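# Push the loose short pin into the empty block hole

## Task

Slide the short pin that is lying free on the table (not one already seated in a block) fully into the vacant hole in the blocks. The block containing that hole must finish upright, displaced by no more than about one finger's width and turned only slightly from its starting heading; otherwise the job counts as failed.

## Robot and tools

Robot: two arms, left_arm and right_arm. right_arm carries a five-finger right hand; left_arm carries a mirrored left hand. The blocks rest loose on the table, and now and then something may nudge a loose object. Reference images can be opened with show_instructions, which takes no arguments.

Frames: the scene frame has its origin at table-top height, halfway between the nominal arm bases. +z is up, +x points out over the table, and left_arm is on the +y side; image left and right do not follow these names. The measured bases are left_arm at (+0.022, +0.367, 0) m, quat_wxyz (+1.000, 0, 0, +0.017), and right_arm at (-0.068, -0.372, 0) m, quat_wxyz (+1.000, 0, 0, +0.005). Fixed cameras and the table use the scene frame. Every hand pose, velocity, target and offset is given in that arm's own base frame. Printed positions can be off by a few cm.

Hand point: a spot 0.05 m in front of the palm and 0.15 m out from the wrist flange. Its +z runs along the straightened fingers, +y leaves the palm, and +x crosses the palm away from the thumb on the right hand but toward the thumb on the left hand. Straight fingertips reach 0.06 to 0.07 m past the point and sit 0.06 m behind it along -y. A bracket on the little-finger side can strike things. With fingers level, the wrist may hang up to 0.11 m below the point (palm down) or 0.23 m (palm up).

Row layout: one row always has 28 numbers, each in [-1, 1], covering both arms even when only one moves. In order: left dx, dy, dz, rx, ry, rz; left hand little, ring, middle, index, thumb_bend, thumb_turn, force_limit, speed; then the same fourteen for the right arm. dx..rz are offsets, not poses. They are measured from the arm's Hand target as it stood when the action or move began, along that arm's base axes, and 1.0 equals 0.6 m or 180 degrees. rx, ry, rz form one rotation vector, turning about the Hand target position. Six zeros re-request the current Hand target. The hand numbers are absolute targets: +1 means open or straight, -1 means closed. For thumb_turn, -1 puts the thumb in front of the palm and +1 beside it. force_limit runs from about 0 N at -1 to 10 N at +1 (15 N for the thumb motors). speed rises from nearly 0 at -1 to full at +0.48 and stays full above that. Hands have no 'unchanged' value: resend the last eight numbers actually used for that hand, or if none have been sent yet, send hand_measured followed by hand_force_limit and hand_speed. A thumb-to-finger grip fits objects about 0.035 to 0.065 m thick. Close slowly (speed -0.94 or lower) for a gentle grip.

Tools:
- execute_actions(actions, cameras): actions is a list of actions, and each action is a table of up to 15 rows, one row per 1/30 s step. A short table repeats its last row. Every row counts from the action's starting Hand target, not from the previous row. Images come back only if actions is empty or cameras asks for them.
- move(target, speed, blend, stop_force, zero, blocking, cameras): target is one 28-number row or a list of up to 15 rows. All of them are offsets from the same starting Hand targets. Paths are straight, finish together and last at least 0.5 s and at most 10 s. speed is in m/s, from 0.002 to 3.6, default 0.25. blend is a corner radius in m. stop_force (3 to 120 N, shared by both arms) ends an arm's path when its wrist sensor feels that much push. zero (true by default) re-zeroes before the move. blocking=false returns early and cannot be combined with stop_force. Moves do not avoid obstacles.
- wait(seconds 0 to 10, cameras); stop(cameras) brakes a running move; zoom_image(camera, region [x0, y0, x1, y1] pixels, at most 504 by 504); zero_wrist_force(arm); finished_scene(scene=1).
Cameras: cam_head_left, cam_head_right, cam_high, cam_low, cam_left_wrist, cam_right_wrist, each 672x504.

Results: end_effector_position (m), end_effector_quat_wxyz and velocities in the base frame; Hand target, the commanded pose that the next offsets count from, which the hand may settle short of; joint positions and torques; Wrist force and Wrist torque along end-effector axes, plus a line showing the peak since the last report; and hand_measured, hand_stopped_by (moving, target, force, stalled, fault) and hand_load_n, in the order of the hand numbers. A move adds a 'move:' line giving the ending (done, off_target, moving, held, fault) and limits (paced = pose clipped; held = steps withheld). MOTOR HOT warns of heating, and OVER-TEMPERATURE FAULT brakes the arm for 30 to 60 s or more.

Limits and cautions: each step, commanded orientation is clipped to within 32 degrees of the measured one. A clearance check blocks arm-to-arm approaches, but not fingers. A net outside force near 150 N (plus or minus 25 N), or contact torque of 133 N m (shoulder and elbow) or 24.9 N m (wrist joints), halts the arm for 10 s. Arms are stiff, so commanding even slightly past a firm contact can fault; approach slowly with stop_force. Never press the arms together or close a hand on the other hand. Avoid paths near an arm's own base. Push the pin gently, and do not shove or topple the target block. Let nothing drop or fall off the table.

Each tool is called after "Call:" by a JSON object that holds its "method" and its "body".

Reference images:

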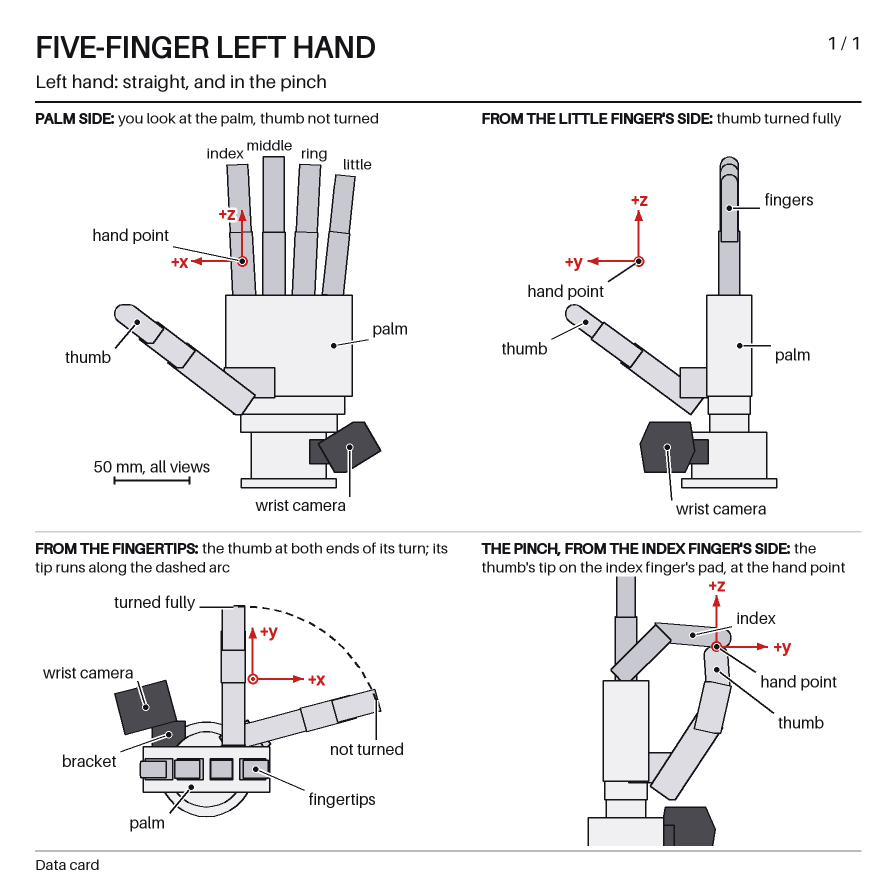

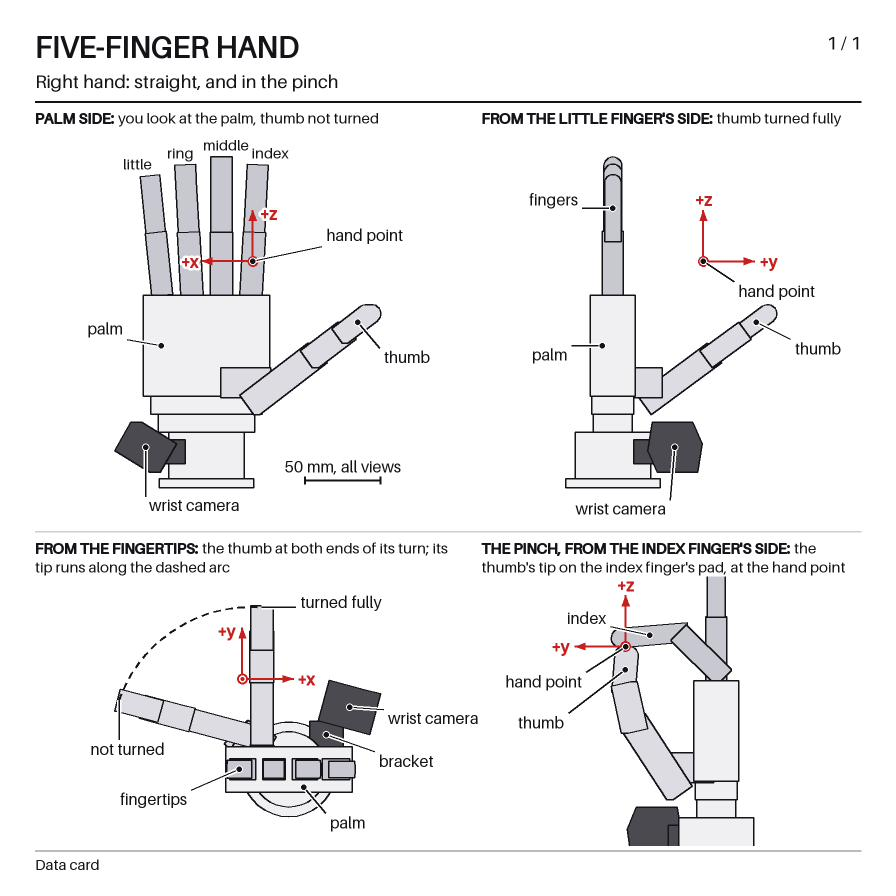

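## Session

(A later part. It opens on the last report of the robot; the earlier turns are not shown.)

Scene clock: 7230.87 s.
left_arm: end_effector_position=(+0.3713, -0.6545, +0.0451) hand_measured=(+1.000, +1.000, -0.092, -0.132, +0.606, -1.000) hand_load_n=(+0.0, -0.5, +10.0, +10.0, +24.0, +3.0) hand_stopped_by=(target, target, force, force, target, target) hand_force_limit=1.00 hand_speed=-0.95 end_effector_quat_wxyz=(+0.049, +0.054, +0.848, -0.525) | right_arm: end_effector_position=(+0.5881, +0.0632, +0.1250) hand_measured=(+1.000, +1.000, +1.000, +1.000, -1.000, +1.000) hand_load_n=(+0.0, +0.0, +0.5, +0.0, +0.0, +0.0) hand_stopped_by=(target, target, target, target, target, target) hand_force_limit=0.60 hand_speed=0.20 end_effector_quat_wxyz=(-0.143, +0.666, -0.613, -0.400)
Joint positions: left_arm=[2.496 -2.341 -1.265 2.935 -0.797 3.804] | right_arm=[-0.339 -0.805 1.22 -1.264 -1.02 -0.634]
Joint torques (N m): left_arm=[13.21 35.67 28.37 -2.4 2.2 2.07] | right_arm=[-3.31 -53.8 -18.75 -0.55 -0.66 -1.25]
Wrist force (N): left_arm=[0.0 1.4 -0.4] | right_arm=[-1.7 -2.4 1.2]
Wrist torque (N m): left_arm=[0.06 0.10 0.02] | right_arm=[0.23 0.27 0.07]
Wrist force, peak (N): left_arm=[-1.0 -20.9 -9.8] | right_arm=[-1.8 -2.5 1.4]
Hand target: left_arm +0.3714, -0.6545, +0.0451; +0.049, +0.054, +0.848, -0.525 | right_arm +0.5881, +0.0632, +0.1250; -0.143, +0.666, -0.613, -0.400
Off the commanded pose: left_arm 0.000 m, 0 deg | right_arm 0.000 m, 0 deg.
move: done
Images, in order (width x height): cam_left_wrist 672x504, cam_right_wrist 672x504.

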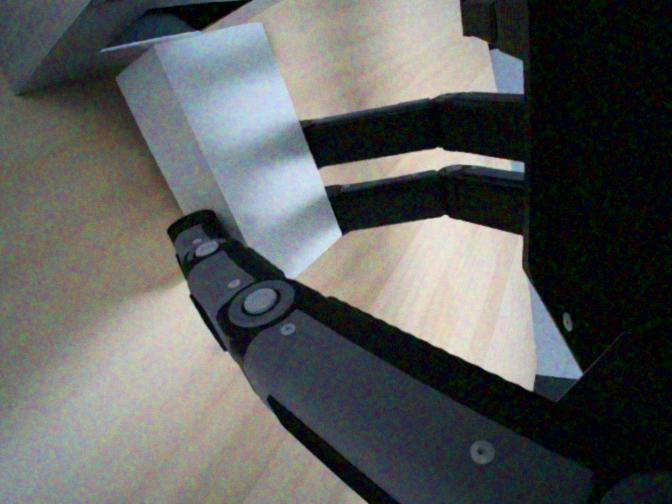

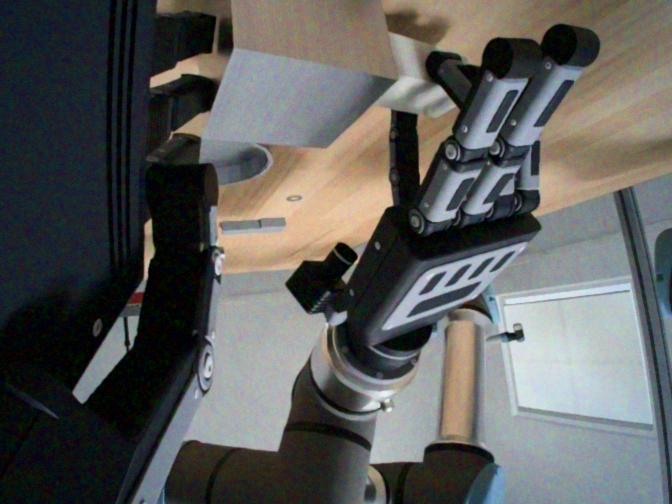

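Call:
{"method": "move", "body": {"target": [0.0,0.0022,0,0.025,0,-0.011,1,1,-0.55,-0.46,0.6,-1,1.0,-0.95,0,0,0,0,0,0,1,1,1,1,-1,1,0.6,0.2], "speed": 0.03, "cameras": ["cam_left_wrist","cam_right_wrist"]}}

Call:
{"method": "zoom_image", "body": {"camera": "cam_left_wrist", "region": [80, 0, 280, 150]}}

Call:
{"method": "zoom_image", "body": {"camera": "cam_left_wrist", "region": [90, 0, 190, 90]}}

Call:
{"method": "zoom_image", "body": {"camera": "cam_left_wrist", "region": [180, 0, 280, 90]}}

Scene clock: 7252.07 s.
left_arm: end_effector_position=(+0.3714, -0.6531, +0.0451) hand_measured=(+1.000, +1.000, -0.092, -0.132, +0.606, -1.000) hand_load_n=(+0.0, +0.0, +10.0, +10.0, +24.0, +3.0) hand_stopped_by=(target, target, force, force, target, target) hand_force_limit=1.00 hand_speed=-0.95 end_effector_quat_wxyz=(+0.038, +0.070, +0.867, -0.492) | right_arm: end_effector_position=(+0.5881, +0.0632, +0.1250) hand_measured=(+1.000, +1.000, +1.000, +1.000, -1.000, +1.000) hand_load_n=(+0.5, +0.0, +0.5, +0.0, +0.5, +0.0) hand_stopped_by=(target, target, target, target, target, target) hand_force_limit=0.60 hand_speed=0.20 end_effector_quat_wxyz=(-0.143, +0.666, -0.613, -0.400)
Joint positions: left_arm=[2.485 -2.384 -1.163 2.769 -0.821 3.89] | right_arm=[-0.339 -0.805 1.22 -1.264 -1.02 -0.634]
Joint torques (N m): left_arm=[-16.53 39.13 30.03 -2.53 -0.49 2.02] | right_arm=[-3.05 -53.01 -18.01 -0.62 -0.65 -1.37]
Wrist force (N): left_arm=[-0.2 1.7 -0.1] | right_arm=[-1.6 -2.5 1.3]
Wrist torque (N m): left_arm=[0.09 0.10 0.00] | right_arm=[0.20 0.26 0.07]
Wrist force, peak (N): left_arm=[-0.1 1.9 -0.1] | right_arm=[-1.9 -2.6 1.2]
Hand target: left_arm +0.3714, -0.6531, +0.0451; +0.038, +0.070, +0.867, -0.492 | right_arm +0.5881, +0.0632, +0.1250; -0.143, +0.666, -0.613, -0.400
Off the commanded pose: left_arm 0.000 m, 0 deg | right_arm 0.000 m, 0 deg.
move: done
Images, in order (width x height): cam_left_wrist 672x504, cam_right_wrist 672x504.

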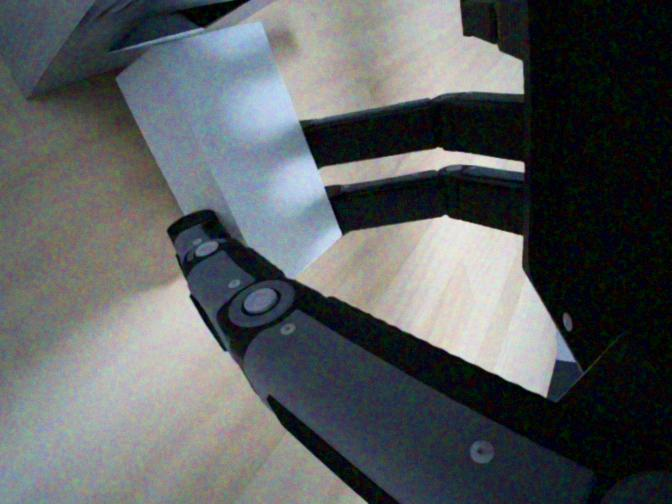

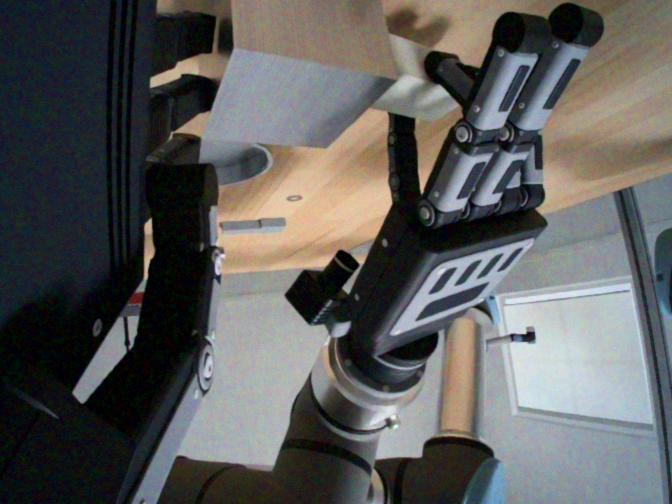

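Scaled by 2.520 from the camera's 672x504 image, which has a finer 960x720 frame.

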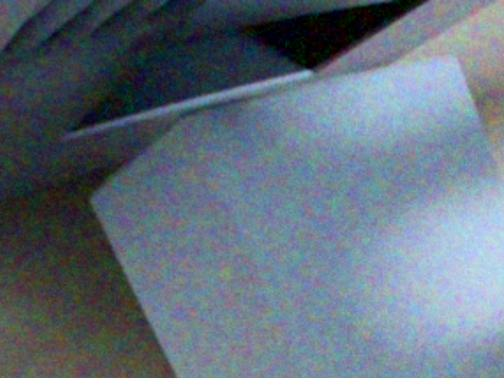

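Scaled by 5.040 from the camera's 672x504 image, which has a finer 960x720 frame.

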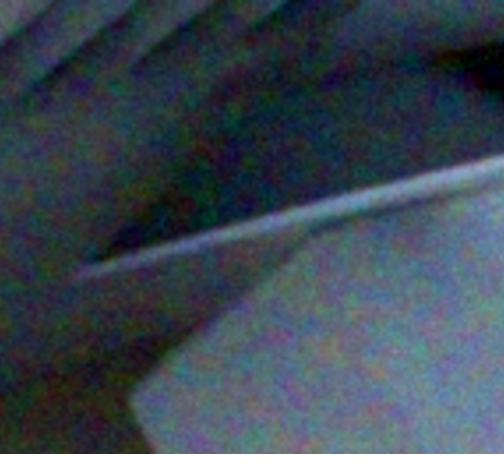

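Scaled by 5.040 from the camera's 672x504 image, which has a finer 960x720 frame.

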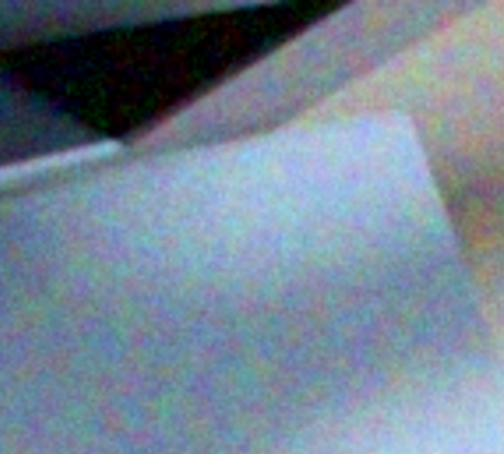

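Call:
{"method": "move", "body": {"target": [0.0,-0.0043,0,-0.0067,-0.0083,0.015,1,1,-0.55,-0.46,0.6,-1,1.0,-0.95,0,0,0,0,0,0,1,1,1,1,-1,1,0.6,0.2], "speed": 0.03, "cameras": ["cam_left_wrist","cam_right_wrist"]}}

Call:
{"method": "zoom_image", "body": {"camera": "cam_left_wrist", "region": [80, 0, 280, 150]}}

Call:
{"method": "zoom_image", "body": {"camera": "cam_left_wrist", "region": [90, 0, 190, 90]}}

Call:
{"method": "zoom_image", "body": {"camera": "cam_left_wrist", "region": [180, 0, 280, 90]}}

Scene clock: 7314.97 s.
left_arm: end_effector_position=(+0.3714, -0.6557, +0.0451) hand_measured=(+1.000, +1.000, -0.092, -0.132, +0.606, -1.000) hand_load_n=(-0.5, +0.0, +10.0, +10.0, +24.0, +3.0) hand_stopped_by=(target, target, force, force, target, target) hand_force_limit=1.00 hand_speed=-0.95 end_effector_quat_wxyz=(+0.061, +0.056, +0.863, -0.499) | right_arm: end_effector_position=(+0.5881, +0.0632, +0.1250) hand_measured=(+1.000, +1.000, +1.000, +1.000, -1.000, +1.000) hand_load_n=(+0.0, +0.0, +0.5, +0.0, +0.0, +0.0) hand_stopped_by=(target, target, target, target, target, target) hand_force_limit=0.60 hand_speed=0.20 end_effector_quat_wxyz=(-0.143, +0.666, -0.613, -0.400)
Joint positions: left_arm=[2.473 -2.348 -1.227 2.865 -0.863 3.837] | right_arm=[-0.339 -0.805 1.22 -1.264 -1.02 -0.634]
Joint torques (N m): left_arm=[-15.52 65.43 8.44 1.22 -0.4 -2.02] | right_arm=[-2.38 -53.68 -18.31 -0.48 -0.61 -1.31]
Wrist force (N): left_arm=[-0.3 1.5 -0.1] | right_arm=[-1.5 -2.6 1.3]
Wrist torque (N m): left_arm=[0.05 0.14 0.09] | right_arm=[0.20 0.25 0.08]
Wrist force, peak (N): left_arm=[-0.4 1.9 -0.1] | right_arm=[-1.7 -2.5 1.4]
Hand target: left_arm +0.3714, -0.6557, +0.0451; +0.061, +0.056, +0.863, -0.499 | right_arm +0.5881, +0.0632, +0.1250; -0.143, +0.666, -0.613, -0.400
Off the commanded pose: left_arm 0.000 m, 0 deg | right_arm 0.000 m, 0 deg.
move: done
Images, in order (width x height): cam_left_wrist 672x504, cam_right_wrist 672x504.

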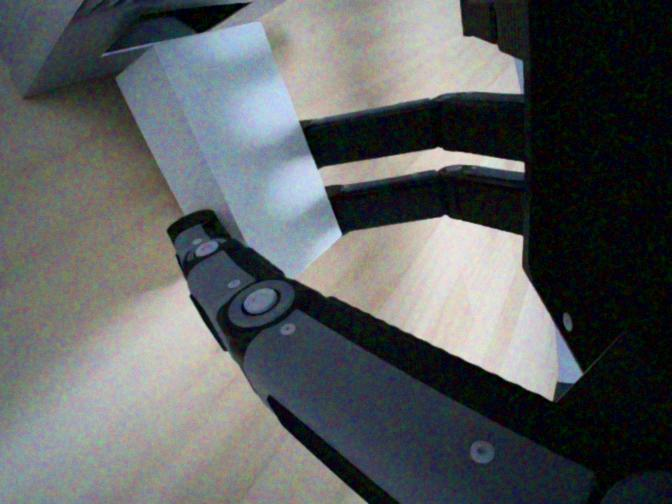

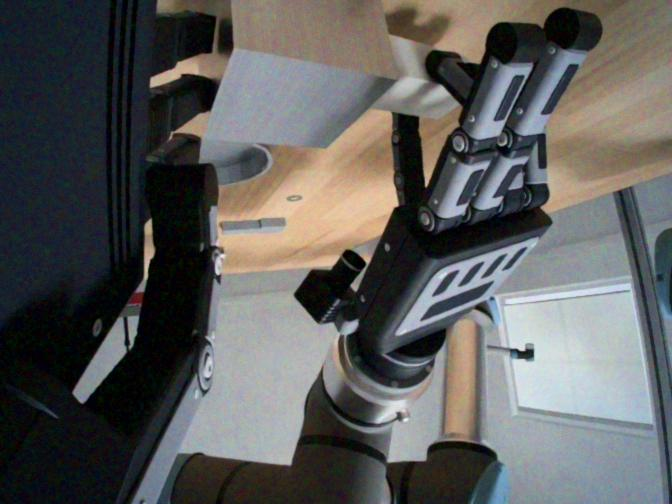

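Scaled by 2.520 from the camera's 672x504 image, which has a finer 960x720 frame.

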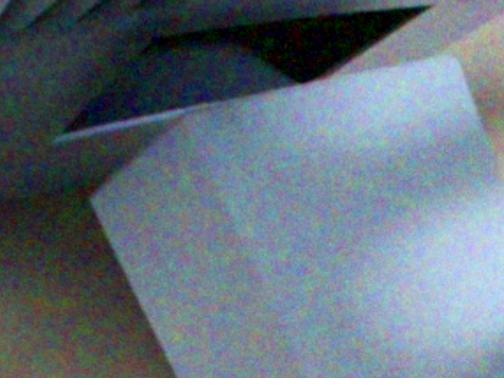

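Scaled by 5.040 from the camera's 672x504 image, which has a finer 960x720 frame.

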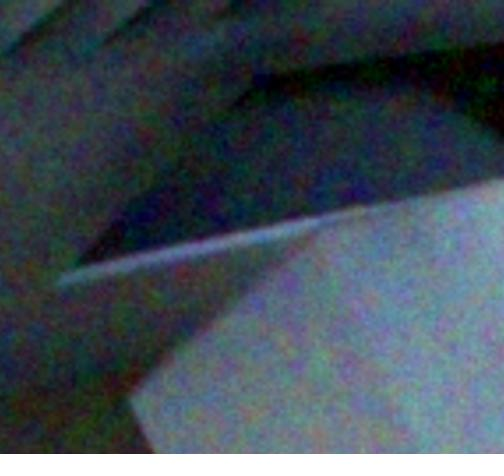

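Scaled by 5.040 from the camera's 672x504 image, which has a finer 960x720 frame.

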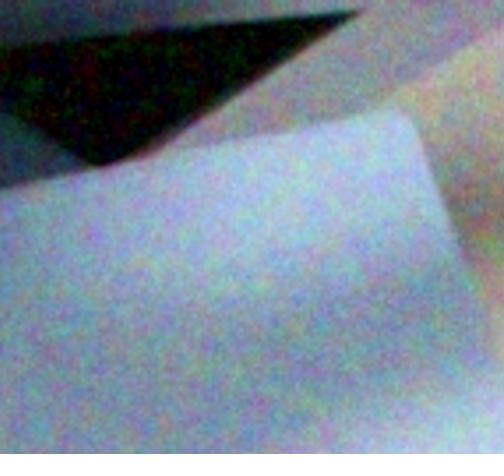

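Call:
{"method": "move", "body": {"target": [0.0083,-0.0006,0,0,0,0,1,1,-0.55,-0.46,0.6,-1,1.0,-0.95,0,0,0,0,0,0,1,1,1,1,-1,1,0.6,0.2], "speed": 0.01, "stop_force": 3, "cameras": ["cam_left_wrist","cam_right_wrist"]}}

Call:
{"method": "zoom_image", "body": {"camera": "cam_left_wrist", "region": [90, 0, 190, 90]}}

Call:
{"method": "zoom_image", "body": {"camera": "cam_left_wrist", "region": [180, 0, 280, 90]}}

Scene clock: 7344.60 s.
left_arm: end_effector_position=(+0.3764, -0.6561, +0.0451) hand_measured=(+1.000, +1.000, -0.092, -0.132, +0.606, -1.000) hand_load_n=(+0.0, +0.0, +10.0, +10.0, +24.0, +3.0) hand_stopped_by=(target, target, force, force, target, target) hand_force_limit=1.00 hand_speed=-0.95 end_effector_quat_wxyz=(+0.061, +0.056, +0.863, -0.499) | right_arm: end_effector_position=(+0.5881, +0.0632, +0.1250) hand_measured=(+1.000, +1.000, +1.000, +1.000, -1.000, +1.000) hand_load_n=(+0.0, +0.0, +0.5, +0.0, +0.0, +0.0) hand_stopped_by=(target, target, target, target, target, target) hand_force_limit=0.60 hand_speed=0.20 end_effector_quat_wxyz=(-0.143, +0.666, -0.613, -0.400)
Joint positions: left_arm=[2.478 -2.356 -1.212 2.856 -0.86 3.841] | right_arm=[-0.339 -0.805 1.22 -1.264 -1.02 -0.634]
Joint torques (N m): left_arm=[11.58 37.36 29.71 -2.4 1.93 2.09] | right_arm=[-2.03 -53.43 -18.75 -0.68 -0.6 -1.3]
Wrist force (N): left_arm=[-0.1 1.3 0.0] | right_arm=[-1.6 -2.4 1.0]
Wrist torque (N m): left_arm=[0.02 0.12 0.03] | right_arm=[0.24 0.26 0.08]
Wrist force, peak (N): left_arm=[0.2 1.8 -0.3] | right_arm=[-1.7 -2.6 1.3]
Hand target: left_arm +0.3764, -0.6561, +0.0451; +0.061, +0.056, +0.863, -0.499 | right_arm +0.5881, +0.0632, +0.1250; -0.143, +0.666, -0.613, -0.400
Off the commanded pose: left_arm 0.000 m, 0 deg | right_arm 0.000 m, 0 deg.
move: done
Images, in order (width x height): cam_left_wrist 672x504, cam_right_wrist 672x504.

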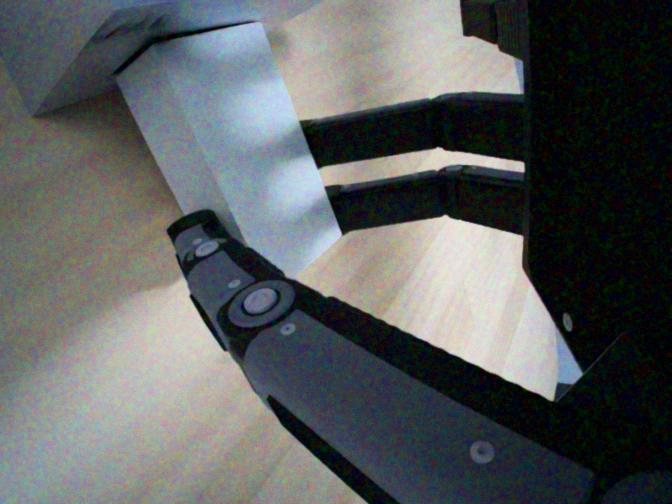

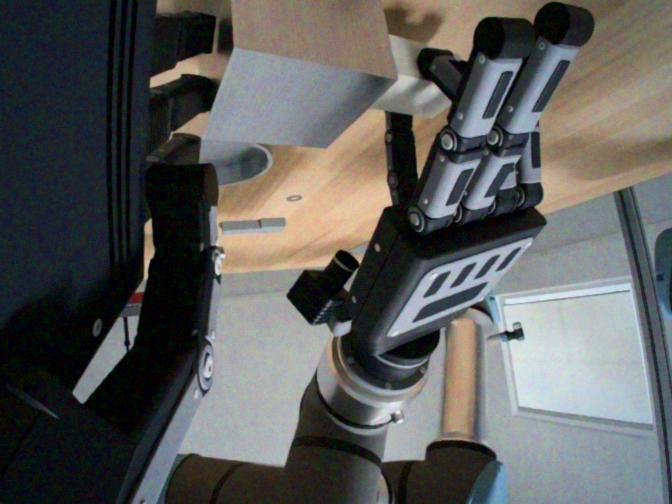

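Scaled by 5.040 from the camera's 672x504 image, which has a finer 960x720 frame.

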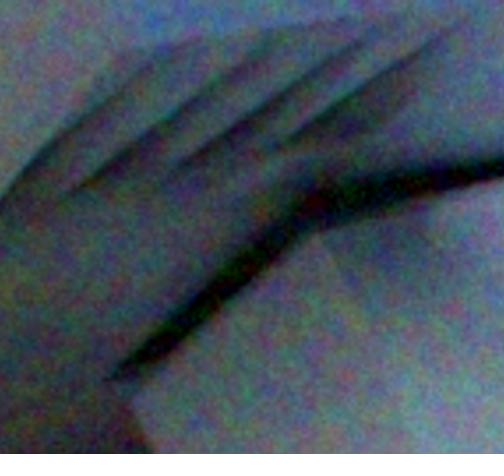

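Scaled by 5.040 from the camera's 672x504 image, which has a finer 960x720 frame.

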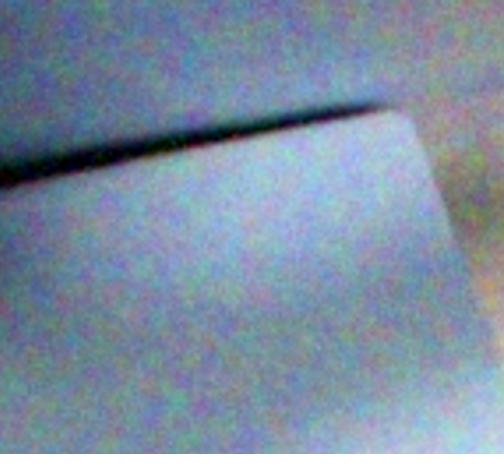

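Call:
{"method": "move", "body": {"target": [0.0,0.0024,0,0,0.0072,-0.0094,1,1,-0.55,-0.46,0.6,-1,1.0,-0.95,0,0,0,0,0,0,1,1,1,1,-1,1,0.6,0.2], "speed": 0.02, "cameras": ["cam_left_wrist","cam_right_wrist"]}}

Call:
{"method": "zoom_image", "body": {"camera": "cam_left_wrist", "region": [90, 0, 190, 90]}}

Call:
{"method": "zoom_image", "body": {"camera": "cam_left_wrist", "region": [180, 0, 280, 90]}}

Scene clock: 7422.70 s.
left_arm: end_effector_position=(+0.3764, -0.6547, +0.0451) hand_measured=(+1.000, +1.000, -0.092, -0.132, +0.606, -1.000) hand_load_n=(+0.0, +0.0, +10.0, +10.0, +24.0, +3.5) hand_stopped_by=(target, target, force, force, target, target) hand_force_limit=1.00 hand_speed=-0.95 end_effector_quat_wxyz=(+0.044, +0.063, +0.862, -0.500) | right_arm: end_effector_position=(+0.5881, +0.0632, +0.1250) hand_measured=(+1.000, +1.000, +1.000, +1.000, -1.000, +1.000) hand_load_n=(+0.0, +0.0, +0.5, +0.0, +0.0, +0.0) hand_stopped_by=(target, target, target, target, target, target) hand_force_limit=0.60 hand_speed=0.20 end_effector_quat_wxyz=(-0.143, +0.666, -0.613, -0.400)
Joint positions: left_arm=[2.489 -2.377 -1.18 2.813 -0.821 3.863] | right_arm=[-0.339 -0.805 1.22 -1.264 -1.02 -0.634]
Joint torques (N m): left_arm=[12.66 39.45 28.03 -2.74 2.48 2.07] | right_arm=[-3.23 -53.46 -18.84 -0.48 -0.61 -1.23]
Wrist force (N): left_arm=[-0.3 1.7 0.0] | right_arm=[-1.6 -2.5 1.4]
Wrist torque (N m): left_arm=[0.08 0.13 0.00] | right_arm=[0.20 0.26 0.08]
Wrist force, peak (N): left_arm=[-0.2 1.9 -0.4] | right_arm=[-1.8 -2.6 1.3]
Hand target: left_arm +0.3764, -0.6546, +0.0451; +0.044, +0.063, +0.862, -0.500 | right_arm +0.5881, +0.0632, +0.1250; -0.143, +0.666, -0.613, -0.400
Off the commanded pose: left_arm 0.000 m, 0 deg | right_arm 0.000 m, 0 deg.
move: done
Images, in order (width x height): cam_left_wrist 672x504, cam_right_wrist 672x504.

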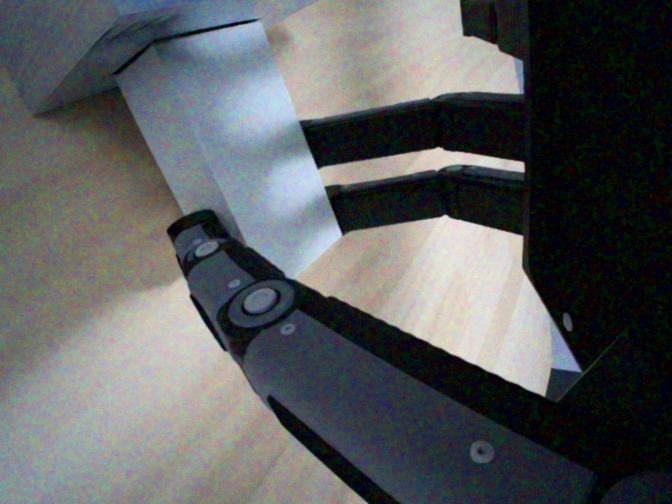

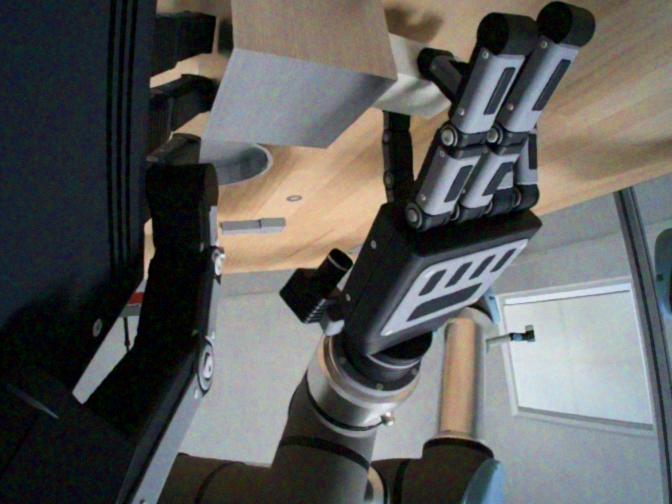

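Scaled by 5.040 from the camera's 672x504 image, which has a finer 960x720 frame.

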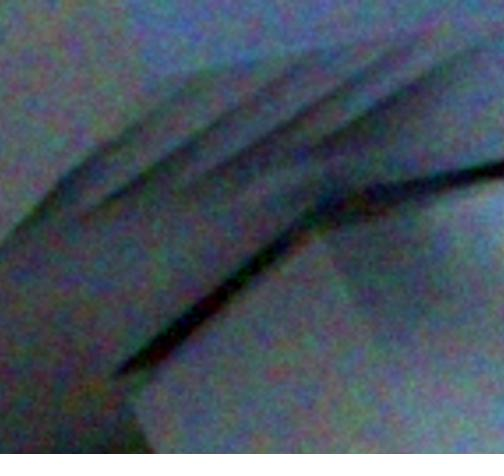

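Scaled by 5.040 from the camera's 672x504 image, which has a finer 960x720 frame.

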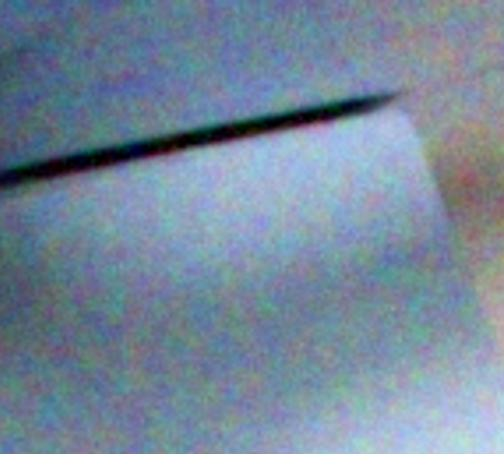

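Call:
{"method": "move", "body": {"target": [0.0083,-0.0015,-0.0005,0,0,0,1,1,-0.55,-0.46,0.6,-1,1.0,-0.95,0,0,0,0,0,0,1,1,1,1,-1,1,0.6,0.2], "speed": 0.01, "stop_force": 3, "cameras": ["cam_left_wrist","cam_right_wrist"]}}

Call:
{"method": "zoom_image", "body": {"camera": "cam_left_wrist", "region": [90, 0, 190, 90]}}

Call:
{"method": "zoom_image", "body": {"camera": "cam_left_wrist", "region": [180, 0, 280, 90]}}

Scene clock: 7443.63 s.
left_arm: end_effector_position=(+0.3777, -0.6549, +0.0450) hand_measured=(+1.000, +1.000, -0.092, -0.132, +0.606, -1.000) hand_load_n=(+0.0, +0.0, +10.0, +11.5, +23.5, +4.5) hand_stopped_by=(target, target, force, force, target, target) hand_force_limit=1.00 hand_speed=-0.95 end_effector_quat_wxyz=(+0.044, +0.063, +0.862, -0.500) | right_arm: end_effector_position=(+0.5881, +0.0632, +0.1250) hand_measured=(+1.000, +1.000, +1.000, +1.000, -1.000, +1.000) hand_load_n=(+0.0, +0.0, +0.5, +0.0, +0.0, +0.0) hand_stopped_by=(target, target, target, target, target, target) hand_force_limit=0.60 hand_speed=0.20 end_effector_quat_wxyz=(-0.143, +0.666, -0.613, -0.400)
Joint positions: left_arm=[2.49 -2.38 -1.176 2.81 -0.819 3.864] | right_arm=[-0.339 -0.805 1.22 -1.264 -1.02 -0.634]
Joint torques (N m): left_arm=[-14.57 66.71 8.62 0.71 -0.8 -2.33] | right_arm=[-2.1 -53.14 -18.7 -0.47 -0.47 -1.34]
Wrist force (N): left_arm=[0.7 0.0 -1.3] | right_arm=[-1.3 -2.9 0.6]
Wrist torque (N m): left_arm=[0.00 0.06 0.06] | right_arm=[0.29 0.29 0.08]
Wrist force, peak (N): left_arm=[4.7 -1.4 -0.9] | right_arm=[-1.4 -3.1 0.5]
Hand target: left_arm +0.3777, -0.6549, +0.0451; +0.044, +0.063, +0.862, -0.500 (not the last commanded pose) | right_arm +0.5881, +0.0632, +0.1250; -0.143, +0.666, -0.613, -0.400
Off the commanded pose: left_arm 0.004 m, 0 deg | right_arm 0.000 m, 0 deg.
move: contact (left_arm)
Images, in order (width x height): cam_left_wrist 672x504, cam_right_wrist 672x504.

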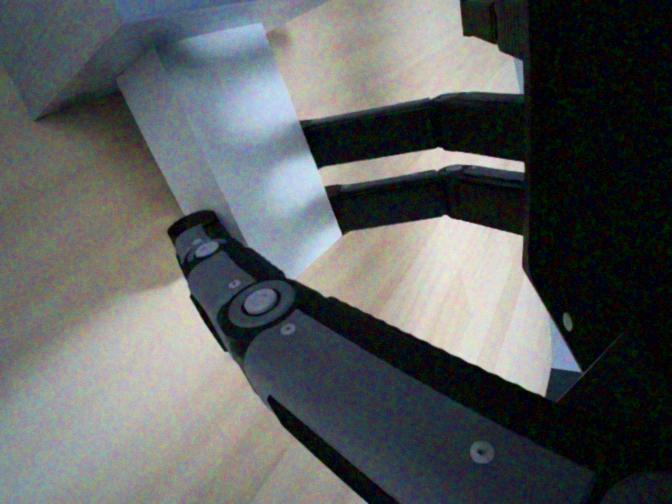

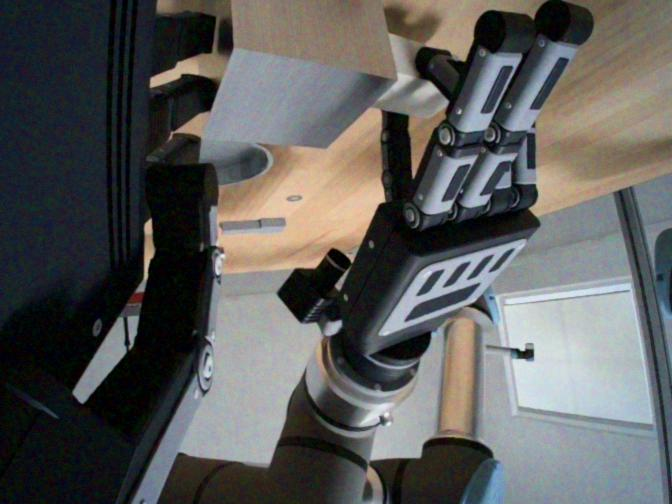

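Scaled by 5.040 from the camera's 672x504 image, which has a finer 960x720 frame.

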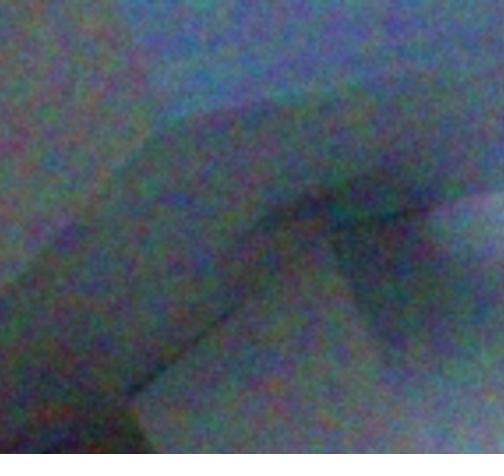

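Scaled by 5.040 from the camera's 672x504 image, which has a finer 960x720 frame.

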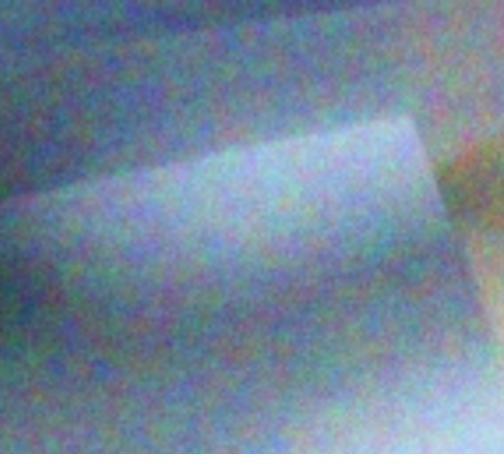

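Call:
{"method": "move", "body": {"target": [[-0.0025,0.0002,0,0,0,0,1,1,-0.55,-0.46,0.6,-1,1.0,-0.95,0,0,0,0,0,0,1,1,1,1,-1,1,0.6,0.2],[-0.0025,-0.0008,-0.001,0.0111,0,0,1,1,-0.55,-0.46,0.6,-1,1.0,-0.95,0,0,0,0,0,0,1,1,1,1,-1,1,0.6,0.2]], "speed": 0.02, "cameras": ["cam_left_wrist","cam_right_wrist"]}}

Call:
{"method": "zoom_image", "body": {"camera": "cam_left_wrist", "region": [90, 0, 190, 90]}}

Call:
{"method": "zoom_image", "body": {"camera": "cam_left_wrist", "region": [180, 0, 280, 90]}}

Scene clock: 7463.57 s.
left_arm: end_effector_position=(+0.3761, -0.6554, +0.0445) hand_measured=(+1.000, +1.000, -0.092, -0.132, +0.606, -1.000) hand_load_n=(+0.0, +0.0, +10.0, +10.0, +24.0, +3.5) hand_stopped_by=(target, target, force, force, target, target) hand_force_limit=1.00 hand_speed=-0.95 end_effector_quat_wxyz=(+0.043, +0.064, +0.871, -0.485) | right_arm: end_effector_position=(+0.5881, +0.0632, +0.1250) hand_measured=(+1.000, +1.000, +1.000, +1.000, -1.000, +1.000) hand_load_n=(+0.0, +0.0, +0.5, +0.0, +0.0, +0.0) hand_stopped_by=(target, target, target, target, target, target) hand_force_limit=0.60 hand_speed=0.20 end_effector_quat_wxyz=(-0.143, +0.666, -0.613, -0.400)
Joint positions: left_arm=[2.48 -2.392 -1.143 2.757 -0.846 3.881] | right_arm=[-0.339 -0.805 1.22 -1.264 -1.02 -0.634]
Joint torques (N m): left_arm=[-15.58 39.25 29.2 -2.6 -0.6 1.89] | right_arm=[-2.39 -53.44 -19.3 -0.4 -0.68 -1.28]
Wrist force (N): left_arm=[-0.1 1.6 -0.1] | right_arm=[-1.5 -1.8 1.3]
Wrist torque (N m): left_arm=[0.07 0.09 0.01] | right_arm=[0.20 0.29 0.10]
Wrist force, peak (N): left_arm=[-0.3 1.9 -0.2] | right_arm=[-1.5 -3.1 0.5]
Hand target: left_arm +0.3762, -0.6554, +0.0445; +0.043, +0.064, +0.871, -0.485 | right_arm +0.5881, +0.0632, +0.1250; -0.143, +0.666, -0.613, -0.400
Off the commanded pose: left_arm 0.000 m, 0 deg | right_arm 0.000 m, 0 deg.
move: done
Images, in order (width x height): cam_left_wrist 672x504, cam_right_wrist 672x504.

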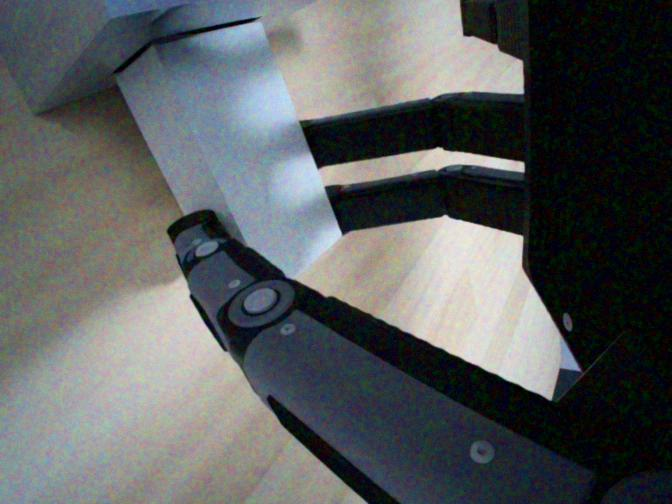

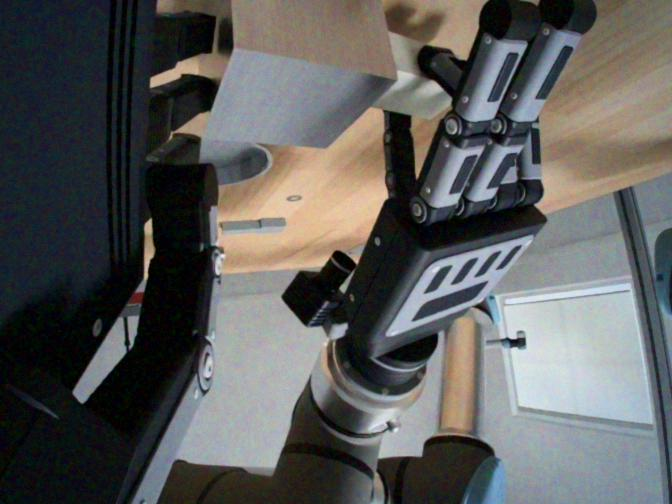

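Scaled by 5.040 from the camera's 672x504 image, which has a finer 960x720 frame.

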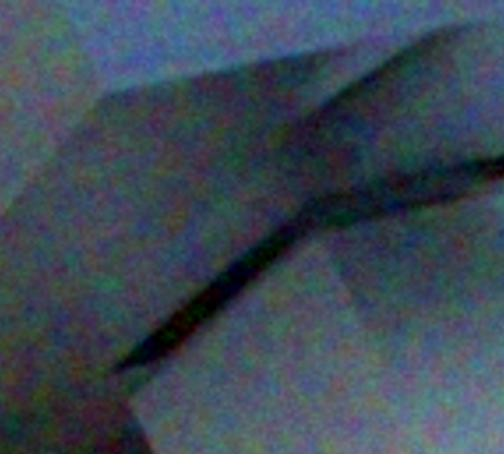

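Scaled by 5.040 from the camera's 672x504 image, which has a finer 960x720 frame.

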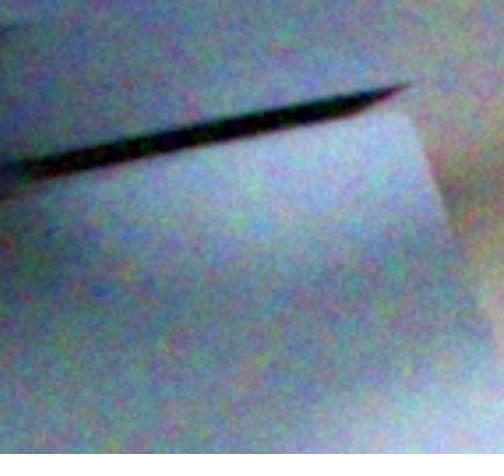

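Call:
{"method": "move", "body": {"target": [0.008,-0.0008,0,0,0,0,1,1,-0.55,-0.46,0.6,-1,1.0,-0.95,0,0,0,0,0,0,1,1,1,1,-1,1,0.6,0.2], "speed": 0.01, "stop_force": 3, "cameras": ["cam_left_wrist","cam_right_wrist"]}}

Call:
{"method": "zoom_image", "body": {"camera": "cam_left_wrist", "region": [90, 0, 190, 90]}}

Call:
{"method": "zoom_image", "body": {"camera": "cam_left_wrist", "region": [180, 0, 280, 90]}}

Scene clock: 7479.03 s.
left_arm: end_effector_position=(+0.3810, -0.6558, +0.0445) hand_measured=(+1.000, +1.000, -0.092, -0.132, +0.606, -1.000) hand_load_n=(+0.0, +0.0, +9.5, +11.0, +23.5, +4.0) hand_stopped_by=(target, target, force, force, target, target) hand_force_limit=1.00 hand_speed=-0.95 end_effector_quat_wxyz=(+0.043, +0.064, +0.871, -0.485) | right_arm: end_effector_position=(+0.5881, +0.0632, +0.1250) hand_measured=(+1.000, +1.000, +1.000, +1.000, -1.000, +1.000) hand_load_n=(+0.0, +0.0, +0.5, +0.0, +0.0, +0.0) hand_stopped_by=(target, target, target, target, target, target) hand_force_limit=0.60 hand_speed=0.20 end_effector_quat_wxyz=(-0.143, +0.666, -0.613, -0.400)
Joint positions: left_arm=[2.484 -2.401 -1.126 2.747 -0.843 3.885] | right_arm=[-0.339 -0.805 1.22 -1.264 -1.02 -0.634]
Joint torques (N m): left_arm=[12.71 36.62 29.38 -2.55 2.06 2] | right_arm=[-1.81 -53.5 -19.05 -0.33 -0.51 -1.2]
Wrist force (N): left_arm=[0.8 -1.1 -1.6] | right_arm=[-1.3 -1.7 1.0]
Wrist torque (N m): left_arm=[-0.05 0.02 0.11] | right_arm=[0.22 0.27 0.11]
Wrist force, peak (N): left_arm=[2.9 -1.4 -1.1] | right_arm=[-1.7 -1.7 1.4]
Hand target: left_arm +0.3810, -0.6558, +0.0445; +0.043, +0.064, +0.871, -0.485 | right_arm +0.5881, +0.0632, +0.1250; -0.143, +0.666, -0.613, -0.400
Off the commanded pose: left_arm 0.000 m, 0 deg | right_arm 0.000 m, 0 deg.
move: done
Images, in order (width x height): cam_left_wrist 672x504, cam_right_wrist 672x504.

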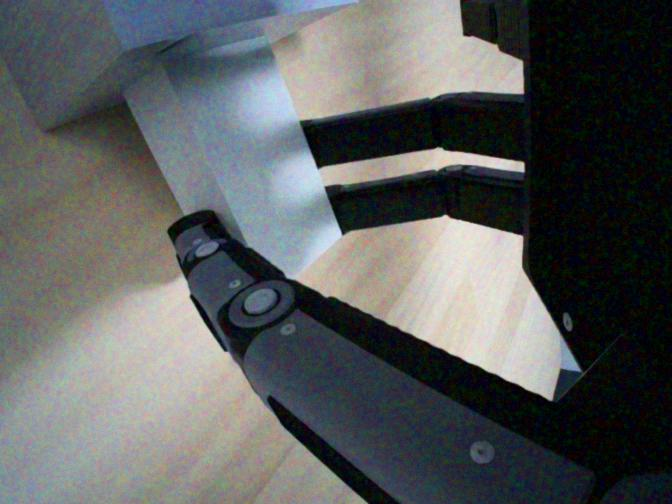

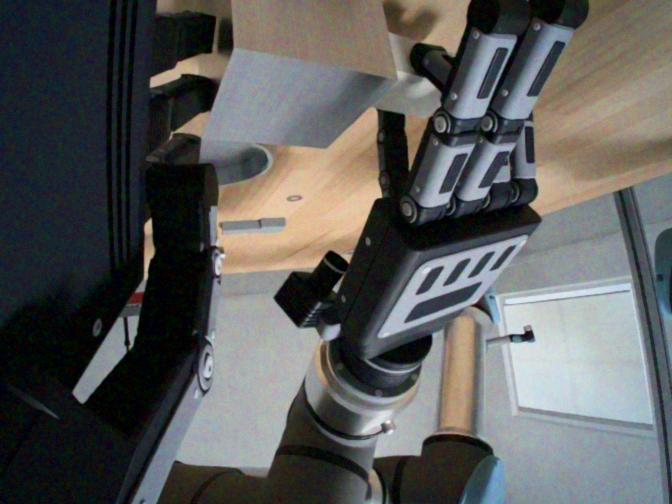

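Scaled by 5.040 from the camera's 672x504 image, which has a finer 960x720 frame.

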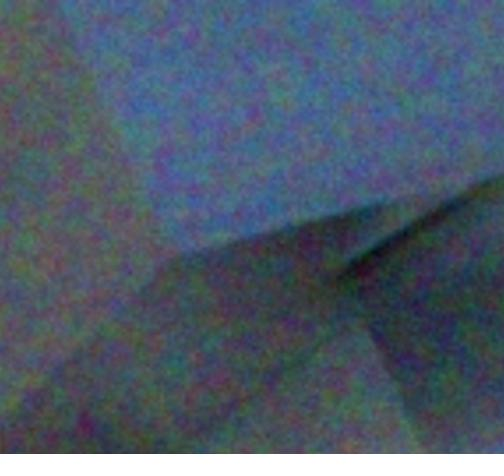

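Scaled by 5.040 from the camera's 672x504 image, which has a finer 960x720 frame.

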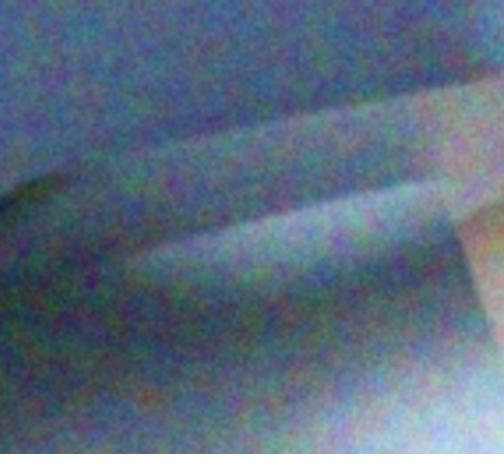

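Call:
{"method": "move", "body": {"target": [0.0083,-0.0007,0.0005,0,0,0,1,1,-0.55,-0.46,0.6,-1,1.0,-0.95,0,0,0,0,0,0,1,1,1,1,-1,1,0.6,0.2], "speed": 0.01, "stop_force": 5, "cameras": ["cam_left_wrist"]}}

Scene clock: 7487.87 s.
left_arm: end_effector_position=(+0.3859, -0.6563, +0.0448) hand_measured=(+1.000, +1.000, -0.092, -0.132, +0.606, -1.000) hand_load_n=(+0.0, +0.0, +10.0, +10.5, +24.0, +3.5) hand_stopped_by=(target, target, force, force, target, target) hand_force_limit=1.00 hand_speed=-0.95 end_effector_quat_wxyz=(+0.043, +0.064, +0.871, -0.485) | right_arm: end_effector_position=(+0.5881, +0.0632, +0.1250) hand_measured=(+1.000, +1.000, +1.000, +1.000, -1.000, +1.000) hand_load_n=(+0.0, +0.0, +0.5, +0.0, +0.0, +0.0) hand_stopped_by=(target, target, target, target, target, target) hand_force_limit=0.60 hand_speed=0.20 end_effector_quat_wxyz=(-0.143, +0.666, -0.613, -0.400)
Joint positions: left_arm=[2.488 -2.41 -1.109 2.736 -0.84 3.89] | right_arm=[-0.339 -0.805 1.22 -1.264 -1.02 -0.634]
Joint torques (N m): left_arm=[13.66 38.7 29.9 -2.57 1.95 2.08] | right_arm=[-1.96 -53.54 -20.06 -0.33 -0.6 -1.06]
Wrist force (N): left_arm=[0.4 0.6 -0.7] | right_arm=[-1.4 -1.7 1.3]
Wrist torque (N m): left_arm=[0.02 0.04 0.06] | right_arm=[0.21 0.27 0.11]
Wrist force, peak (N): left_arm=[0.7 -1.1 -1.8] | right_arm=[-1.6 -1.9 1.4]
Hand target: left_arm +0.3859, -0.6563, +0.0448; +0.043, +0.064, +0.871, -0.485 | right_arm +0.5881, +0.0632, +0.1250; -0.143, +0.666, -0.613, -0.400
Off the commanded pose: left_arm 0.000 m, 0 deg | right_arm 0.000 m, 0 deg.
move: done
Images, in order (width x height): cam_left_wrist 672x504.

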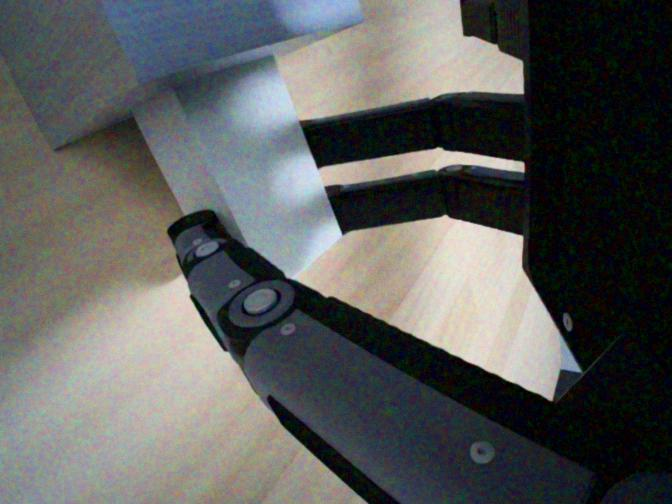

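Call:
{"method": "move", "body": {"target": [0.0117,-0.001,0.0003,0,0,0,1,1,-0.55,-0.46,0.6,-1,1.0,-0.95,0,0,0,0,0,0,1,1,1,1,-1,1,0.6,0.2], "speed": 0.012, "stop_force": 6, "cameras": ["cam_left_wrist"]}}

Scene clock: 7494.53 s.
left_arm: end_effector_position=(+0.3930, -0.6569, +0.0449) hand_measured=(+1.000, +1.000, -0.092, -0.132, +0.606, -1.000) hand_load_n=(+0.0, +0.0, +9.5, +10.0, +24.0, +3.5) hand_stopped_by=(target, target, force, force, target, target) hand_force_limit=1.00 hand_speed=-0.95 end_effector_quat_wxyz=(+0.043, +0.064, +0.871, -0.485) | right_arm: end_effector_position=(+0.5881, +0.0632, +0.1250) hand_measured=(+1.000, +1.000, +1.000, +1.000, -1.000, +1.000) hand_load_n=(+0.0, +0.0, +0.5, +0.0, +0.0, +0.0) hand_stopped_by=(target, target, target, target, target, target) hand_force_limit=0.60 hand_speed=0.20 end_effector_quat_wxyz=(-0.143, +0.666, -0.613, -0.400)
Joint positions: left_arm=[2.495 -2.424 -1.084 2.721 -0.836 3.896] | right_arm=[-0.339 -0.805 1.22 -1.264 -1.02 -0.634]
Joint torques (N m): left_arm=[11.43 40.11 29.48 -2.53 2.31 2.2] | right_arm=[-0.73 -53.13 -19.07 -0.15 -0.84 -1.1]
Wrist force (N): left_arm=[0.1 1.2 -0.5] | right_arm=[-1.4 -1.8 1.1]
Wrist torque (N m): left_arm=[-0.01 0.08 0.02] | right_arm=[0.22 0.28 0.11]
Wrist force, peak (N): left_arm=[0.2 1.6 -0.5] | right_arm=[-1.6 -1.8 1.4]
Hand target: left_arm +0.3930, -0.6569, +0.0449; +0.043, +0.064, +0.871, -0.485 | right_arm +0.5881, +0.0632, +0.1250; -0.143, +0.666, -0.613, -0.400
Off the commanded pose: left_arm 0.000 m, 0 deg | right_arm 0.000 m, 0 deg.
move: done
Images, in order (width x height): cam_left_wrist 672x504.

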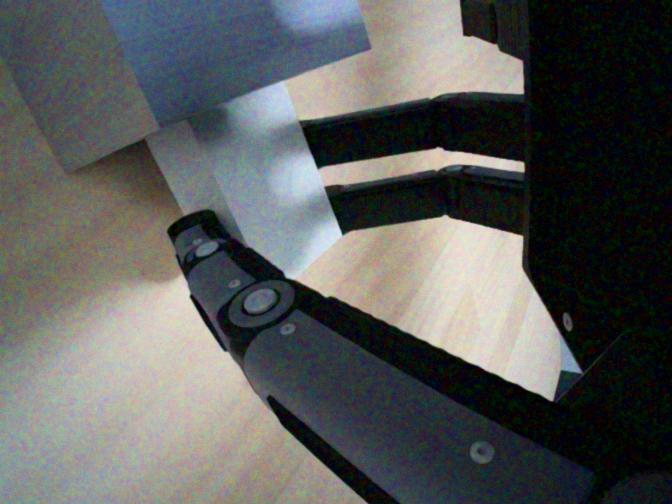

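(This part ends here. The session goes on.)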